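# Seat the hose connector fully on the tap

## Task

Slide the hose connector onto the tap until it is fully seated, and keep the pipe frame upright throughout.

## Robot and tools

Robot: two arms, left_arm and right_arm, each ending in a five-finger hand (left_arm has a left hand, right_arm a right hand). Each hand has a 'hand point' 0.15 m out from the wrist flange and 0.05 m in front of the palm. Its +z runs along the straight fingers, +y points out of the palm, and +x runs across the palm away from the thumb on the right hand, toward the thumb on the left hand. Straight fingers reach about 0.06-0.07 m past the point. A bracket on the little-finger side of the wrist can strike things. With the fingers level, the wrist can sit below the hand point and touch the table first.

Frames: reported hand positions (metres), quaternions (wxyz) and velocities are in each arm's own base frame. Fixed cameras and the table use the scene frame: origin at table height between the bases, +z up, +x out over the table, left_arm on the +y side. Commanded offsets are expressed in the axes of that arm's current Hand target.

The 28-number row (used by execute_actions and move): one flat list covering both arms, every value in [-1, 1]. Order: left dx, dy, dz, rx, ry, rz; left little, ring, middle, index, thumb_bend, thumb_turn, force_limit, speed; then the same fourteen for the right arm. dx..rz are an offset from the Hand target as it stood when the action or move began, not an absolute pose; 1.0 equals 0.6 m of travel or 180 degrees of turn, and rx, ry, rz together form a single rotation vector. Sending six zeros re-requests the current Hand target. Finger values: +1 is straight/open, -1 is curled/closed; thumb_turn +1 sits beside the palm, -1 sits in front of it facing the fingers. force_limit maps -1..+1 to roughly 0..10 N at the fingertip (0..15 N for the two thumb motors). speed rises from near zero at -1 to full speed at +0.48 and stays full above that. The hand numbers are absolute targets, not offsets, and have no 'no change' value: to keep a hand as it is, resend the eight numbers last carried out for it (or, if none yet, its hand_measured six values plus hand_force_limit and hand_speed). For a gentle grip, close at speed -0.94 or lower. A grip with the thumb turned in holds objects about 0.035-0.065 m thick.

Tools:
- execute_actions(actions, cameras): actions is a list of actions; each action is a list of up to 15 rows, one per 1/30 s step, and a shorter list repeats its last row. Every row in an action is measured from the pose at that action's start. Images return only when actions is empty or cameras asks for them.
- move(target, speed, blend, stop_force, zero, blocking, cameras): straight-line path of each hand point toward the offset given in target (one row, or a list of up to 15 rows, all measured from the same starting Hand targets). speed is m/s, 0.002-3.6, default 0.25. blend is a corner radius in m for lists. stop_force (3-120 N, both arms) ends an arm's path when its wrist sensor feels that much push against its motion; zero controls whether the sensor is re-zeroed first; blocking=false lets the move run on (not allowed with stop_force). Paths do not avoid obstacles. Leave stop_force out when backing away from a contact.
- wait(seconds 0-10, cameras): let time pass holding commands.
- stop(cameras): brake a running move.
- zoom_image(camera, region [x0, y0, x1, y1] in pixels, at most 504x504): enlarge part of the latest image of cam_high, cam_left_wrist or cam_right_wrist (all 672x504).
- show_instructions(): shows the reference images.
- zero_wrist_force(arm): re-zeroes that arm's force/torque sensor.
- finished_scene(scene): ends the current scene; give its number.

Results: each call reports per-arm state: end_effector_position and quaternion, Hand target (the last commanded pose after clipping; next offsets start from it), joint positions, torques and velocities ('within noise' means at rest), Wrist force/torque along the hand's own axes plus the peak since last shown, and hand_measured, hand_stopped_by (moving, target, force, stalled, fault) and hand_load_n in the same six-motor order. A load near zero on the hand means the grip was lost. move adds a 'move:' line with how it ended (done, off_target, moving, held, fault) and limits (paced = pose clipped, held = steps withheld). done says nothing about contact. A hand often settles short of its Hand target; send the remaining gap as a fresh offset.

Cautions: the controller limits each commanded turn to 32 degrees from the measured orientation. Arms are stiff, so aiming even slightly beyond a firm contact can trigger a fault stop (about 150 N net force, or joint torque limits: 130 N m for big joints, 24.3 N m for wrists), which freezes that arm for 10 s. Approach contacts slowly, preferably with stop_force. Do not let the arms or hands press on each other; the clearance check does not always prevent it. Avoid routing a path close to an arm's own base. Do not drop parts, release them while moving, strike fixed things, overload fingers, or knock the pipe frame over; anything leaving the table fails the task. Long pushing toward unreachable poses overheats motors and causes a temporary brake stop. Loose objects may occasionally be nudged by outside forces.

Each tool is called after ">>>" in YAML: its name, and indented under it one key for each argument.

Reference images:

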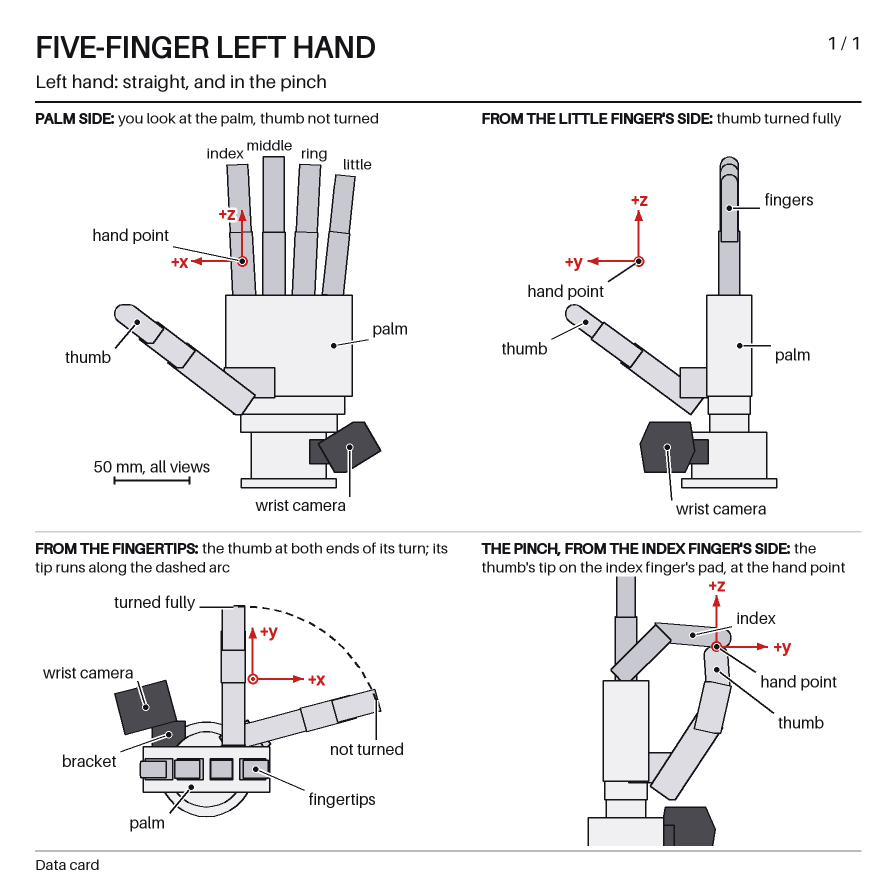

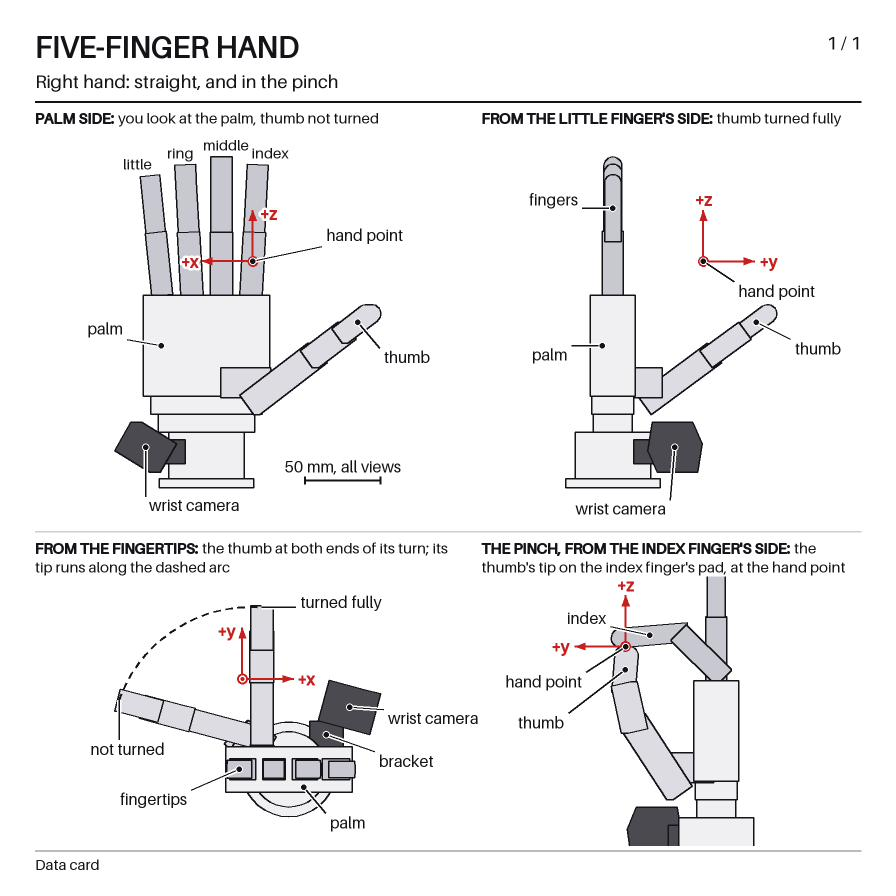

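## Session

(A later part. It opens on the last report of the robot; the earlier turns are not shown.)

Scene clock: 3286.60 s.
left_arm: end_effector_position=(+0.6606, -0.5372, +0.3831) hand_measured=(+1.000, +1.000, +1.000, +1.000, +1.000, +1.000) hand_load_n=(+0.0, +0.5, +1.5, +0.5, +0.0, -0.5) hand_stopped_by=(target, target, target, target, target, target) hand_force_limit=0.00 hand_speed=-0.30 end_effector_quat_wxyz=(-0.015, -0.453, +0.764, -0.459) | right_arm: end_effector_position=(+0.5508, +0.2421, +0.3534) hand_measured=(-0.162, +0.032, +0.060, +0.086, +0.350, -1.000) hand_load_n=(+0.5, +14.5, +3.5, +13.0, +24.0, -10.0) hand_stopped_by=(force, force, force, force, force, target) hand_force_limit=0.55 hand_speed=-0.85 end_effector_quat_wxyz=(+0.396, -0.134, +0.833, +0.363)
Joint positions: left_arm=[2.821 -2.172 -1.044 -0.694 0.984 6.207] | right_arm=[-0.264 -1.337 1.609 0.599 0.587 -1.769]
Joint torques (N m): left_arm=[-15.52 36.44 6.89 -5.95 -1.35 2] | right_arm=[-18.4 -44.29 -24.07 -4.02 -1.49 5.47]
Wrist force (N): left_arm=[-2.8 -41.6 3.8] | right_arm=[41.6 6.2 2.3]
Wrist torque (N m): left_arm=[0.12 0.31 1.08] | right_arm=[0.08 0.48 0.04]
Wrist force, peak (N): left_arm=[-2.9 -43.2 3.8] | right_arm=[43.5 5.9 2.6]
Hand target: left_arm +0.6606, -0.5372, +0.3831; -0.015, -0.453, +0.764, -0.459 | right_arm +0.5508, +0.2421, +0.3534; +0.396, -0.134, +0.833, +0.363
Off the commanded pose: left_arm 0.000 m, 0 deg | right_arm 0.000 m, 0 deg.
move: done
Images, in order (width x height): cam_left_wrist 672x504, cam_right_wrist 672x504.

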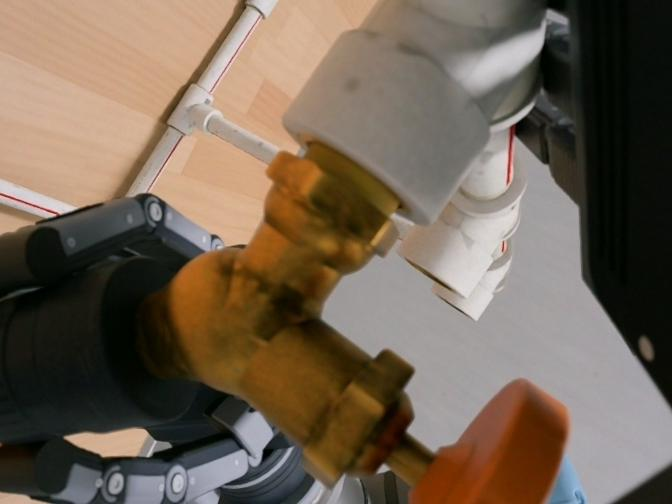

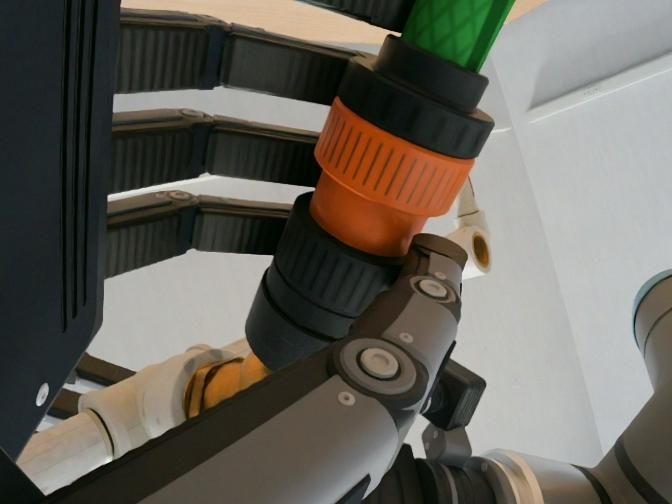

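>>> move:
  target: [0,0,0,0,0,0,1,1,1,1,1,1,0,-0.3,-0.005,0.0007,0.0002,0,0,0,-0.52,-0.52,-0.42,-0.42,-0.32,-1,0.55,-0.85]
  speed: 0.01
  stop_force: 58
  zero: false
  cameras: ["cam_right_wrist", "cam_left_wrist"]

>>> zoom_image:
  camera: "cam_right_wrist"
  region: [200, 190, 400, 400]

Scene clock: 3293.13 s.
left_arm: end_effector_position=(+0.6606, -0.5372, +0.3832) hand_measured=(+1.000, +1.000, +1.000, +1.000, +1.000, +1.000) hand_load_n=(+0.0, +0.0, +1.5, +0.0, +0.0, +0.0) hand_stopped_by=(target, target, target, target, target, target) hand_force_limit=0.00 hand_speed=-0.30 end_effector_quat_wxyz=(-0.015, -0.453, +0.764, -0.459) | right_arm: end_effector_position=(+0.5520, +0.2422, +0.3550) hand_measured=(-0.162, +0.032, +0.060, +0.086, +0.352, -1.000) hand_load_n=(-1.0, +11.5, +11.0, +11.5, +28.0, -9.5) hand_stopped_by=(force, force, force, force, force, target) hand_force_limit=0.55 hand_speed=-0.85 end_effector_quat_wxyz=(+0.396, -0.134, +0.833, +0.363)
Joint positions: left_arm=[2.821 -2.172 -1.044 -0.694 0.984 6.207] | right_arm=[-0.263 -1.335 1.603 0.603 0.588 -1.767]
Joint torques (N m): left_arm=[-15.44 23.61 -0.49 -6.68 -1.84 1.81] | right_arm=[-19 -44.79 -19.39 -3.4 -2.19 -0.56]
Wrist force (N): left_arm=[1.2 -35.7 -4.9] | right_arm=[31.1 11.9 1.7]
Wrist torque (N m): left_arm=[0.45 0.12 1.14] | right_arm=[0.34 0.26 0.19]
Wrist force, peak (N): left_arm=[-5.8 -62.4 6.8] | right_arm=[60.2 13.4 0.0]
Hand target: left_arm +0.6606, -0.5372, +0.3831; -0.015, -0.453, +0.764, -0.459 | right_arm +0.5520, +0.2422, +0.3550; +0.396, -0.134, +0.833, +0.363 (not the last commanded pose)
Off the commanded pose: left_arm 0.000 m, 0 deg | right_arm 0.001 m, 0 deg.
move: contact (right_arm)
Images, in order (width x height): cam_left_wrist 672x504, cam_right_wrist 672x504.

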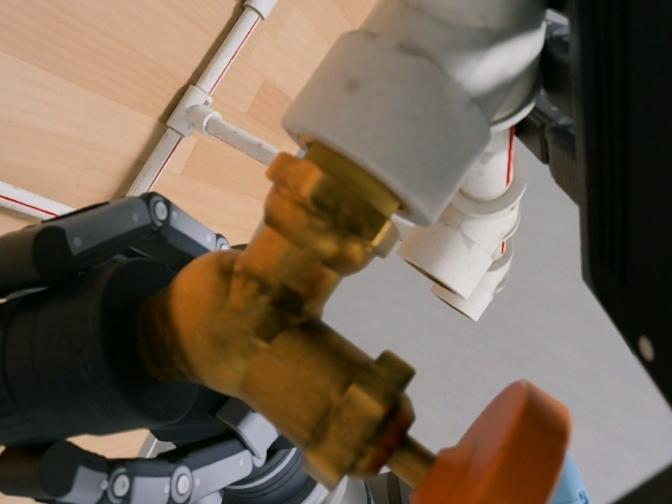

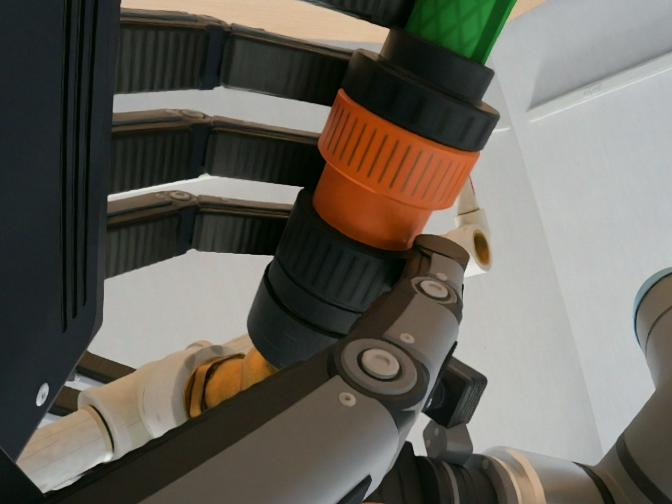

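Scaled by 2.400 from the camera's 672x504 image, which has a finer 960x720 frame.

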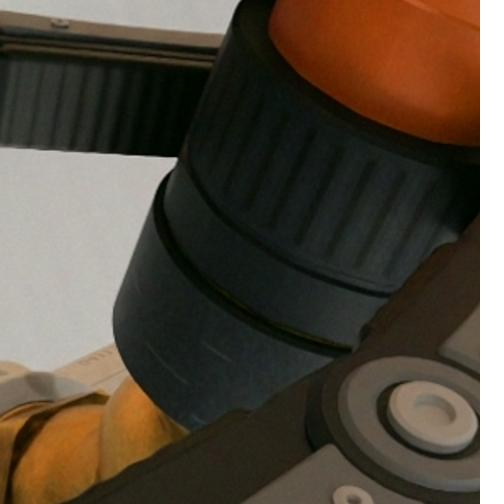

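>>> zoom_image:
  camera: "cam_left_wrist"
  region: [0, 220, 160, 460]

>>> zoom_image:
  camera: "cam_right_wrist"
  region: [240, 240, 360, 360]

Scaled by 2.100 from the camera's 672x504 image, which has a finer 960x720 frame.

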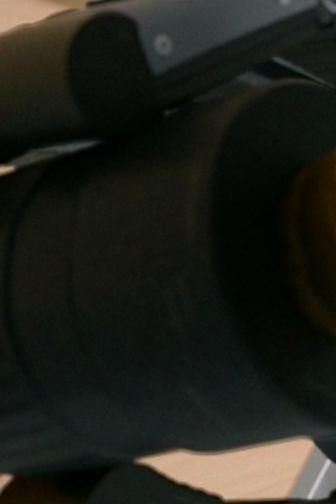

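Scaled by 4.200 from the camera's 672x504 image, which has a finer 960x720 frame.

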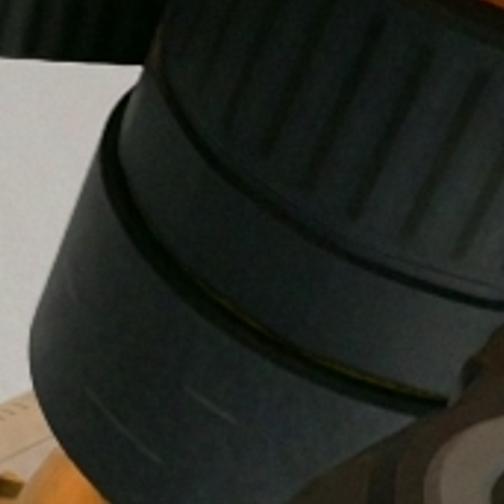

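>>> move:
  target:
    - [0,0,0,0,0,0,1,1,1,1,1,1,0,-0.3,0.002,0.003,0,0,0,0,-0.52,-0.52,-0.42,-0.42,-0.32,-1,0.55,-0.85]
    - [0,0,0,0,0,0,1,1,1,1,1,1,0,-0.3,-0.007,0.003,0.0002,0,0,0,-0.52,-0.52,-0.42,-0.42,-0.32,-1,0.55,-0.85]
  speed: 0.01
  stop_force: 55
  zero: false
  cameras: ["cam_right_wrist"]

>>> zoom_image:
  camera: "cam_right_wrist"
  region: [240, 240, 360, 360]

Scene clock: 3308.23 s.
left_arm: end_effector_position=(+0.6606, -0.5372, +0.3832) hand_measured=(+1.000, +1.000, +1.000, +1.000, +1.000, +1.000) hand_load_n=(+0.0, +0.5, +2.0, +0.0, +0.0, +0.0) hand_stopped_by=(target, target, target, target, target, target) hand_force_limit=0.00 hand_speed=-0.30 end_effector_quat_wxyz=(-0.015, -0.453, +0.764, -0.459) | right_arm: end_effector_position=(+0.5522, +0.2435, +0.3573) hand_measured=(-0.162, +0.032, +0.060, +0.086, +0.352, -1.000) hand_load_n=(-0.5, +12.0, +11.5, +12.5, +26.5, -11.0) hand_stopped_by=(force, force, force, force, force, target) hand_force_limit=0.55 hand_speed=-0.85 end_effector_quat_wxyz=(+0.395, -0.134, +0.833, +0.363)
Joint positions: left_arm=[2.821 -2.172 -1.044 -0.694 0.984 6.207] | right_arm=[-0.26 -1.336 1.598 0.606 0.59 -1.763]
Joint torques (N m): left_arm=[-14.72 35.33 5.79 -7.18 -2.92 1.41] | right_arm=[-20.3 -48.34 -27.39 -4.63 -3.8 0.46]
Wrist force (N): left_arm=[-2.2 -51.1 -0.3] | right_arm=[48.2 7.0 0.4]
Wrist torque (N m): left_arm=[0.41 0.23 1.37] | right_arm=[0.17 0.43 0.14]
Wrist force, peak (N): left_arm=[-4.2 -60.6 2.3] | right_arm=[58.7 7.9 1.0]
Hand target: left_arm +0.6606, -0.5372, +0.3831; -0.015, -0.453, +0.764, -0.459 | right_arm +0.5522, +0.2435, +0.3573; +0.395, -0.134, +0.833, +0.363 (not the last commanded pose)
Off the commanded pose: left_arm 0.000 m, 0 deg | right_arm 0.002 m, 0 deg.
move: contact (right_arm); path passed 1 of 2 targets
Images, in order (width x height): cam_right_wrist 672x504.

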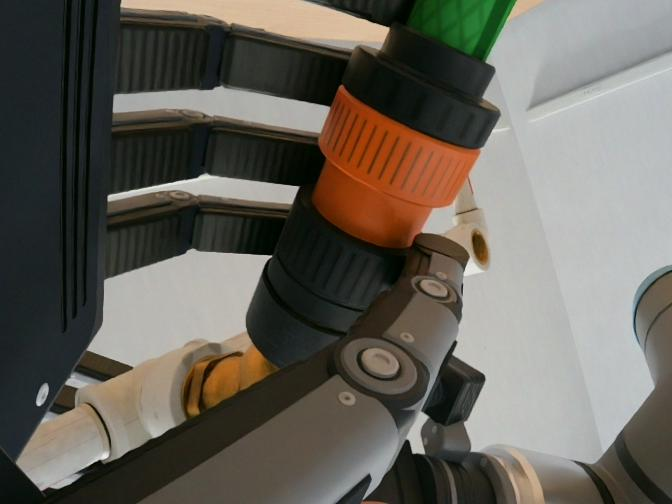

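Scaled by 4.200 from the camera's 672x504 image, which has a finer 960x720 frame.

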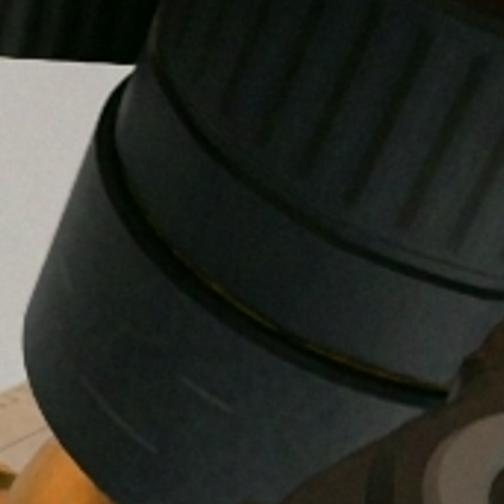

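>>> move:
  target: [0,0,0,0,0,0,1,1,1,1,1,1,0,-0.3,0.0065,0.0012,-0.0002,0,0,0,-0.52,-0.52,-0.42,-0.42,-0.32,-1,0.55,-0.85]
  speed: 0.02

Scene clock: 3313.30 s.
left_arm: end_effector_position=(+0.6606, -0.5372, +0.3830) hand_measured=(+1.000, +1.000, +1.000, +1.000, +1.000, +1.000) hand_load_n=(+0.0, +0.0, +0.0, +0.0, +0.0, +0.0) hand_stopped_by=(target, target, target, target, target, target) hand_force_limit=0.00 hand_speed=-0.30 end_effector_quat_wxyz=(-0.015, -0.453, +0.764, -0.459) | right_arm: end_effector_position=(+0.5492, +0.2442, +0.3547) hand_measured=(-0.162, +0.032, +0.060, +0.086, +0.352, -1.000) hand_load_n=(-1.5, +12.0, +11.0, +12.5, +25.5, -3.0) hand_stopped_by=(force, force, force, force, force, target) hand_force_limit=0.55 hand_speed=-0.85 end_effector_quat_wxyz=(+0.395, -0.134, +0.833, +0.363)
Joint positions: left_arm=[2.821 -2.172 -1.044 -0.694 0.984 6.207] | right_arm=[-0.261 -1.342 1.611 0.598 0.59 -1.764]
Joint torques (N m): left_arm=[-10.16 38.7 13.3 3.16 0.66 1.06] | right_arm=[-5.61 -33.05 -21.97 0.06 -2.64 -2.21]
Wrist force (N): left_arm=[0.2 -4.3 -1.9] | right_arm=[6.5 -0.7 -2.7]
Wrist torque (N m): left_arm=[0.27 0.19 0.21] | right_arm=[-0.02 0.07 -0.21]
Wrist force, peak (N): left_arm=[-2.1 -51.4 -0.3] | right_arm=[48.5 7.1 0.2]
Hand target: left_arm +0.6606, -0.5372, +0.3831; -0.015, -0.453, +0.764, -0.459 | right_arm +0.5492, +0.2442, +0.3547; +0.395, -0.134, +0.833, +0.363
Off the commanded pose: left_arm 0.000 m, 0 deg | right_arm 0.000 m, 0 deg.
move: done

Good: 6.5 N axial left. Release.

>>> move:
  target:
    - [0,0,0,0,0,0,1,1,1,1,1,1,0,-0.3,0,0,0,0,0,0,0.6,0.6,0.6,0.6,1,-1,0.2,-0.6]
    - [0,0,0,0,0,0,1,1,1,1,1,1,0,-0.3,0,0,0,0,0,0,1,1,1,1,1,-1,0.2,-0.6]
  speed: 0.05
  cameras: ["cam_right_wrist", "cam_left_wrist"]

Scene clock: 3330.90 s.
left_arm: end_effector_position=(+0.6606, -0.5372, +0.3831) hand_measured=(+1.000, +1.000, +1.000, +1.000, +1.000, +1.000) hand_load_n=(+0.0, +0.0, +0.0, +0.0, +0.0, +0.0) hand_stopped_by=(target, target, target, target, target, target) hand_force_limit=0.00 hand_speed=-0.30 end_effector_quat_wxyz=(-0.015, -0.453, +0.764, -0.459) | right_arm: end_effector_position=(+0.5492, +0.2442, +0.3547) hand_measured=(+1.000, +1.000, +1.000, +1.000, +1.000, -1.000) hand_load_n=(+0.0, +0.0, +0.5, +0.0, +0.0, +0.0) hand_stopped_by=(target, target, target, target, target, target) hand_force_limit=0.20 hand_speed=-0.60 end_effector_quat_wxyz=(+0.395, -0.134, +0.833, +0.363)
Joint positions: left_arm=[2.821 -2.172 -1.044 -0.694 0.984 6.207] | right_arm=[-0.26 -1.342 1.611 0.598 0.59 -1.764]
Joint torques (N m): left_arm=[6.27 49.16 23.68 1.97 -1.75 1.2] | right_arm=[-6.31 -17.91 -8.23 -0.42 -0.16 -1.78]
Wrist force (N): left_arm=[0.0 -0.4 0.3] | right_arm=[-1.8 3.5 0.5]
Wrist torque (N m): left_arm=[0.06 0.08 0.11] | right_arm=[0.43 0.33 -0.02]
Wrist force, peak (N): left_arm=[-1.2 -6.9 -1.2] | right_arm=[8.4 5.6 -7.5]
Hand target: left_arm +0.6606, -0.5372, +0.3831; -0.015, -0.453, +0.764, -0.459 | right_arm +0.5492, +0.2442, +0.3547; +0.395, -0.134, +0.833, +0.363
Off the commanded pose: left_arm 0.000 m, 0 deg | right_arm 0.000 m, 0 deg.
move: done
Images, in order (width x height): cam_left_wrist 672x504, cam_right_wrist 672x504.

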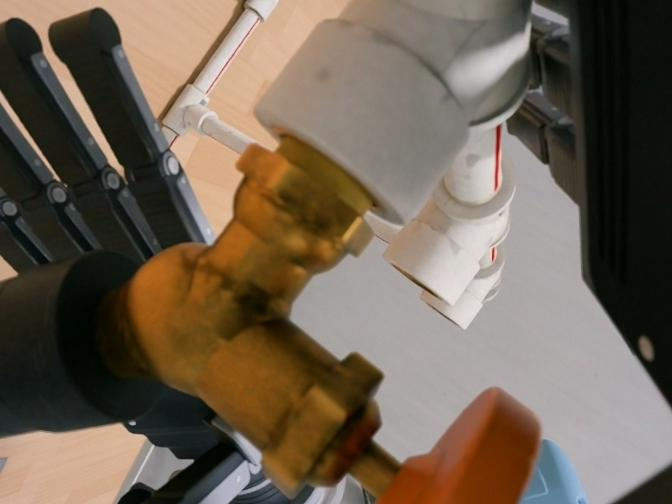

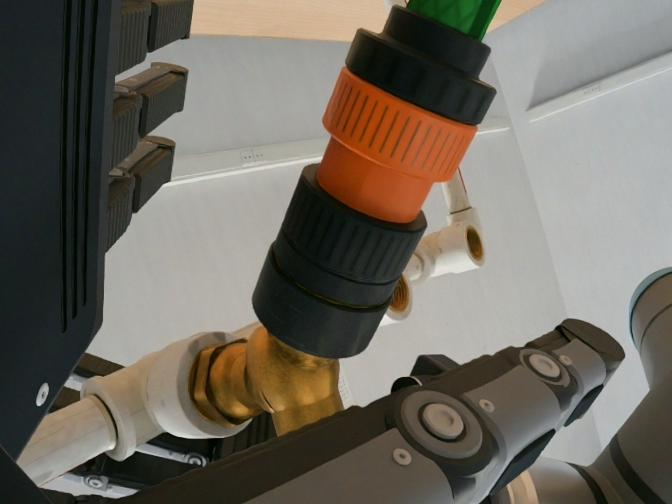

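>>> zoom_image:
  camera: "cam_right_wrist"
  region: [230, 210, 430, 370]

Scaled by 2.520 from the camera's 672x504 image, which has a finer 960x720 frame.

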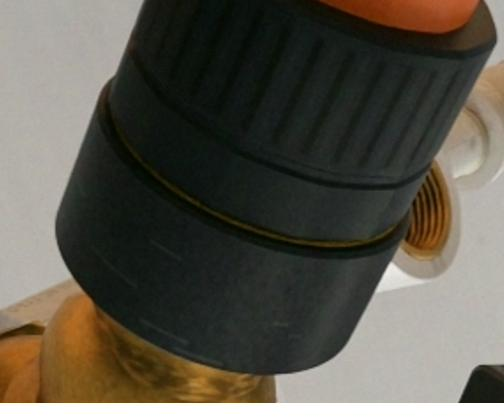

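>>> move:
  target:
    - [0,0,0,0,0,0,1,1,1,1,1,1,0,-0.3,0.005,-0.006,-0.1,0,0,0,1,1,1,1,1,-1,0.2,-0.6]
    - [0,0,0,0,0,0,1,1,1,1,1,1,0,-0.3,0.01,-0.008,-0.3,0,0,0,1,1,1,1,1,-1,0.2,-0.6]
  speed: [0.05,0.12]
  blend: [0.01,0]
  cameras: ["cam_left_wrist","cam_right_wrist"]

Scene clock: 3349.70 s.
left_arm: end_effector_position=(+0.6606, -0.5372, +0.3831) hand_measured=(+1.000, +1.000, +1.000, +1.000, +1.000, +1.000) hand_load_n=(+0.0, +0.0, +0.0, +0.0, +0.0, +0.0) hand_stopped_by=(target, target, target, target, target, target) hand_force_limit=0.00 hand_speed=-0.30 end_effector_quat_wxyz=(-0.015, -0.453, +0.764, -0.459) | right_arm: end_effector_position=(+0.4467, +0.1134, +0.4241) hand_measured=(+1.000, +1.000, +1.000, +1.000, +1.000, -1.000) hand_load_n=(+0.0, +0.0, +0.0, +0.0, +0.0, +0.0) hand_stopped_by=(target, target, target, target, target, target) hand_force_limit=0.20 hand_speed=-0.60 end_effector_quat_wxyz=(+0.395, -0.134, +0.833, +0.363)
Joint positions: left_arm=[2.821 -2.172 -1.044 -0.694 0.984 6.207] | right_arm=[-0.73 -1.495 1.812 1.384 0.442 -2.702]
Joint torques (N m): left_arm=[6.41 49.11 14.04 0.9 -1.67 1.27] | right_arm=[-4.02 -10.43 -26.88 3.75 -2.72 -2.1]
Wrist force (N): left_arm=[-0.2 -0.3 0.3] | right_arm=[-2.0 3.1 0.7]
Wrist torque (N m): left_arm=[0.07 0.12 0.10] | right_arm=[0.38 0.36 -0.06]
Wrist force, peak (N): left_arm=[-0.2 -0.6 0.1] | right_arm=[-2.4 4.1 0.8]
Hand target: left_arm +0.6606, -0.5372, +0.3831; -0.015, -0.453, +0.764, -0.459 | right_arm +0.4467, +0.1133, +0.4241; +0.395, -0.134, +0.833, +0.363
Off the commanded pose: left_arm 0.000 m, 0 deg | right_arm 0.000 m, 0 deg.
move: done
Images, in order (width x height): cam_left_wrist 672x504, cam_right_wrist 672x504.

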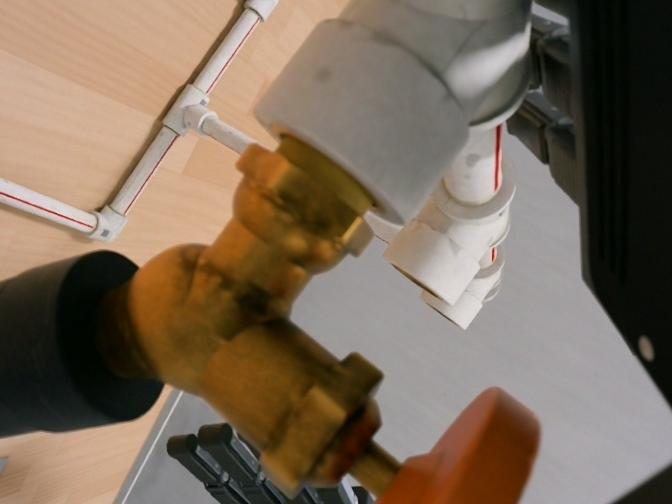

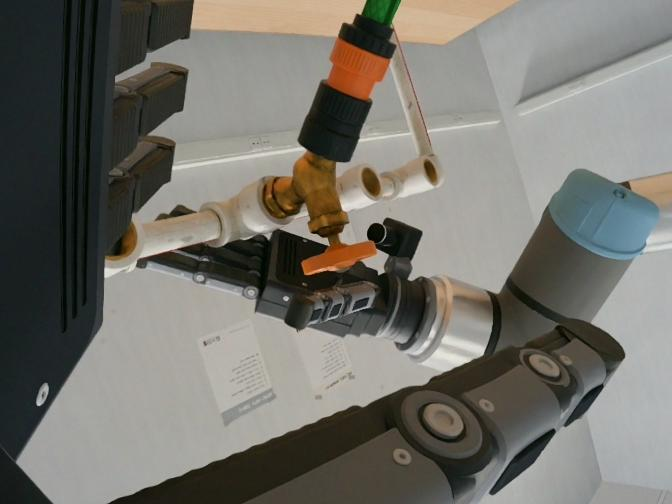

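>>> move:
  target:
    - [0,-0.0833,0,0,0,0,1,1,1,1,1,1,0,-0.3,0,0,0,0,0,0,1,1,1,1,1,-1,0.2,-0.6]
    - [-0.0877,0.0463,-0.2792,0,0,0,1,1,1,1,1,1,0,-0.3,0,0,0,0,0,0,1,1,1,1,1,-1,0.2,-0.6]
  speed: 0.12
  blend: [0.005,0]
  cameras: ["cam_left_wrist","cam_high"]

Scene clock: 3357.87 s.
left_arm: end_effector_position=(+0.6061, -0.3776, +0.4378) hand_measured=(+1.000, +1.000, +1.000, +1.000, +1.000, +1.000) hand_load_n=(+0.0, +0.0, +0.0, +0.0, +0.0, -0.5) hand_stopped_by=(target, target, target, target, target, target) hand_force_limit=0.00 hand_speed=-0.30 end_effector_quat_wxyz=(-0.008, -0.488, +0.730, -0.478) | right_arm: end_effector_position=(+0.4467, +0.1133, +0.4241) hand_measured=(+1.000, +1.000, +1.000, +1.000, +1.000, -1.000) hand_load_n=(+0.0, +0.0, +0.0, +0.0, +0.0, -0.5) hand_stopped_by=(target, target, target, target, target, target) hand_force_limit=0.20 hand_speed=-0.60 end_effector_quat_wxyz=(+0.395, -0.134, +0.833, +0.363)
Joint positions: left_arm=[3.052 -1.817 -1.435 -0.699 0.847 6.285] | right_arm=[-0.73 -1.495 1.812 1.384 0.442 -2.703]
Joint torques (N m): left_arm=[-7.16 36.47 23.96 0.47 0.58 -2] | right_arm=[-2.98 -12.61 -26.33 0.83 -2.79 1.97]
Wrist force (N): left_arm=[-0.1 -0.1 0.0] | right_arm=[-1.8 3.5 0.4]
Wrist torque (N m): left_arm=[0.09 0.10 -0.05] | right_arm=[0.44 0.33 -0.02]
Wrist force, peak (N): left_arm=[0.3 -1.9 0.8] | right_arm=[-2.1 4.1 0.8]
Hand target: left_arm +0.6060, -0.3771, +0.4378; -0.015, -0.453, +0.764, -0.459 | right_arm +0.4467, +0.1133, +0.4241; +0.395, -0.134, +0.833, +0.363
Off the commanded pose: left_arm 0.001 m, 6 deg | right_arm 0.000 m, 0 deg.
joint sent to its limit (left arm) — joint 6 (wrist 3), upper limit. The joint targets are off in orientation, not in position.
move: off_target (left_arm)
Images, in order (width x height): cam_high 672x504, cam_left_wrist 672x504.

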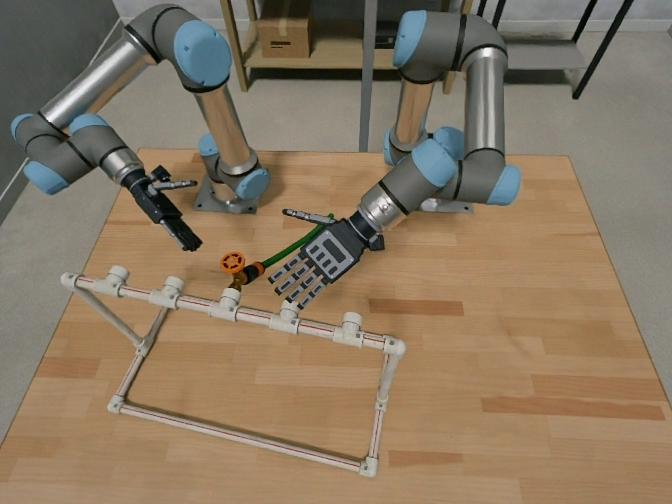

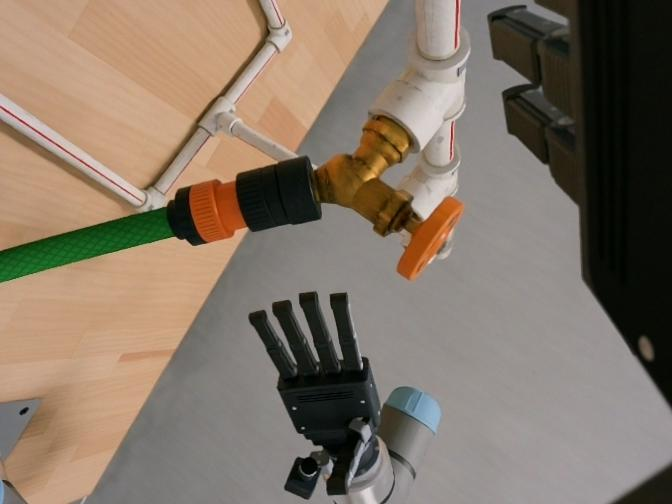

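>>> zoom_image:
  camera: "cam_left_wrist"
  region: [160, 130, 360, 270]

Scaled by 2.520 from the camera's 672x504 image, which has a finer 960x720 frame.

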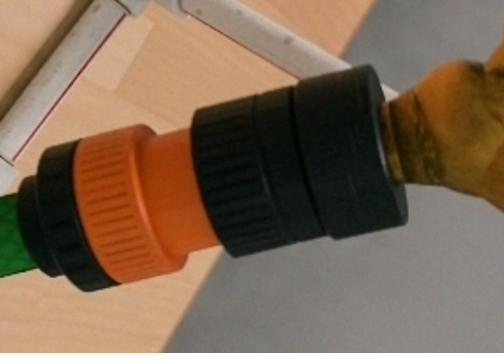

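>>> finished_scene:
  scene: 3

The scene is finished: the task was done.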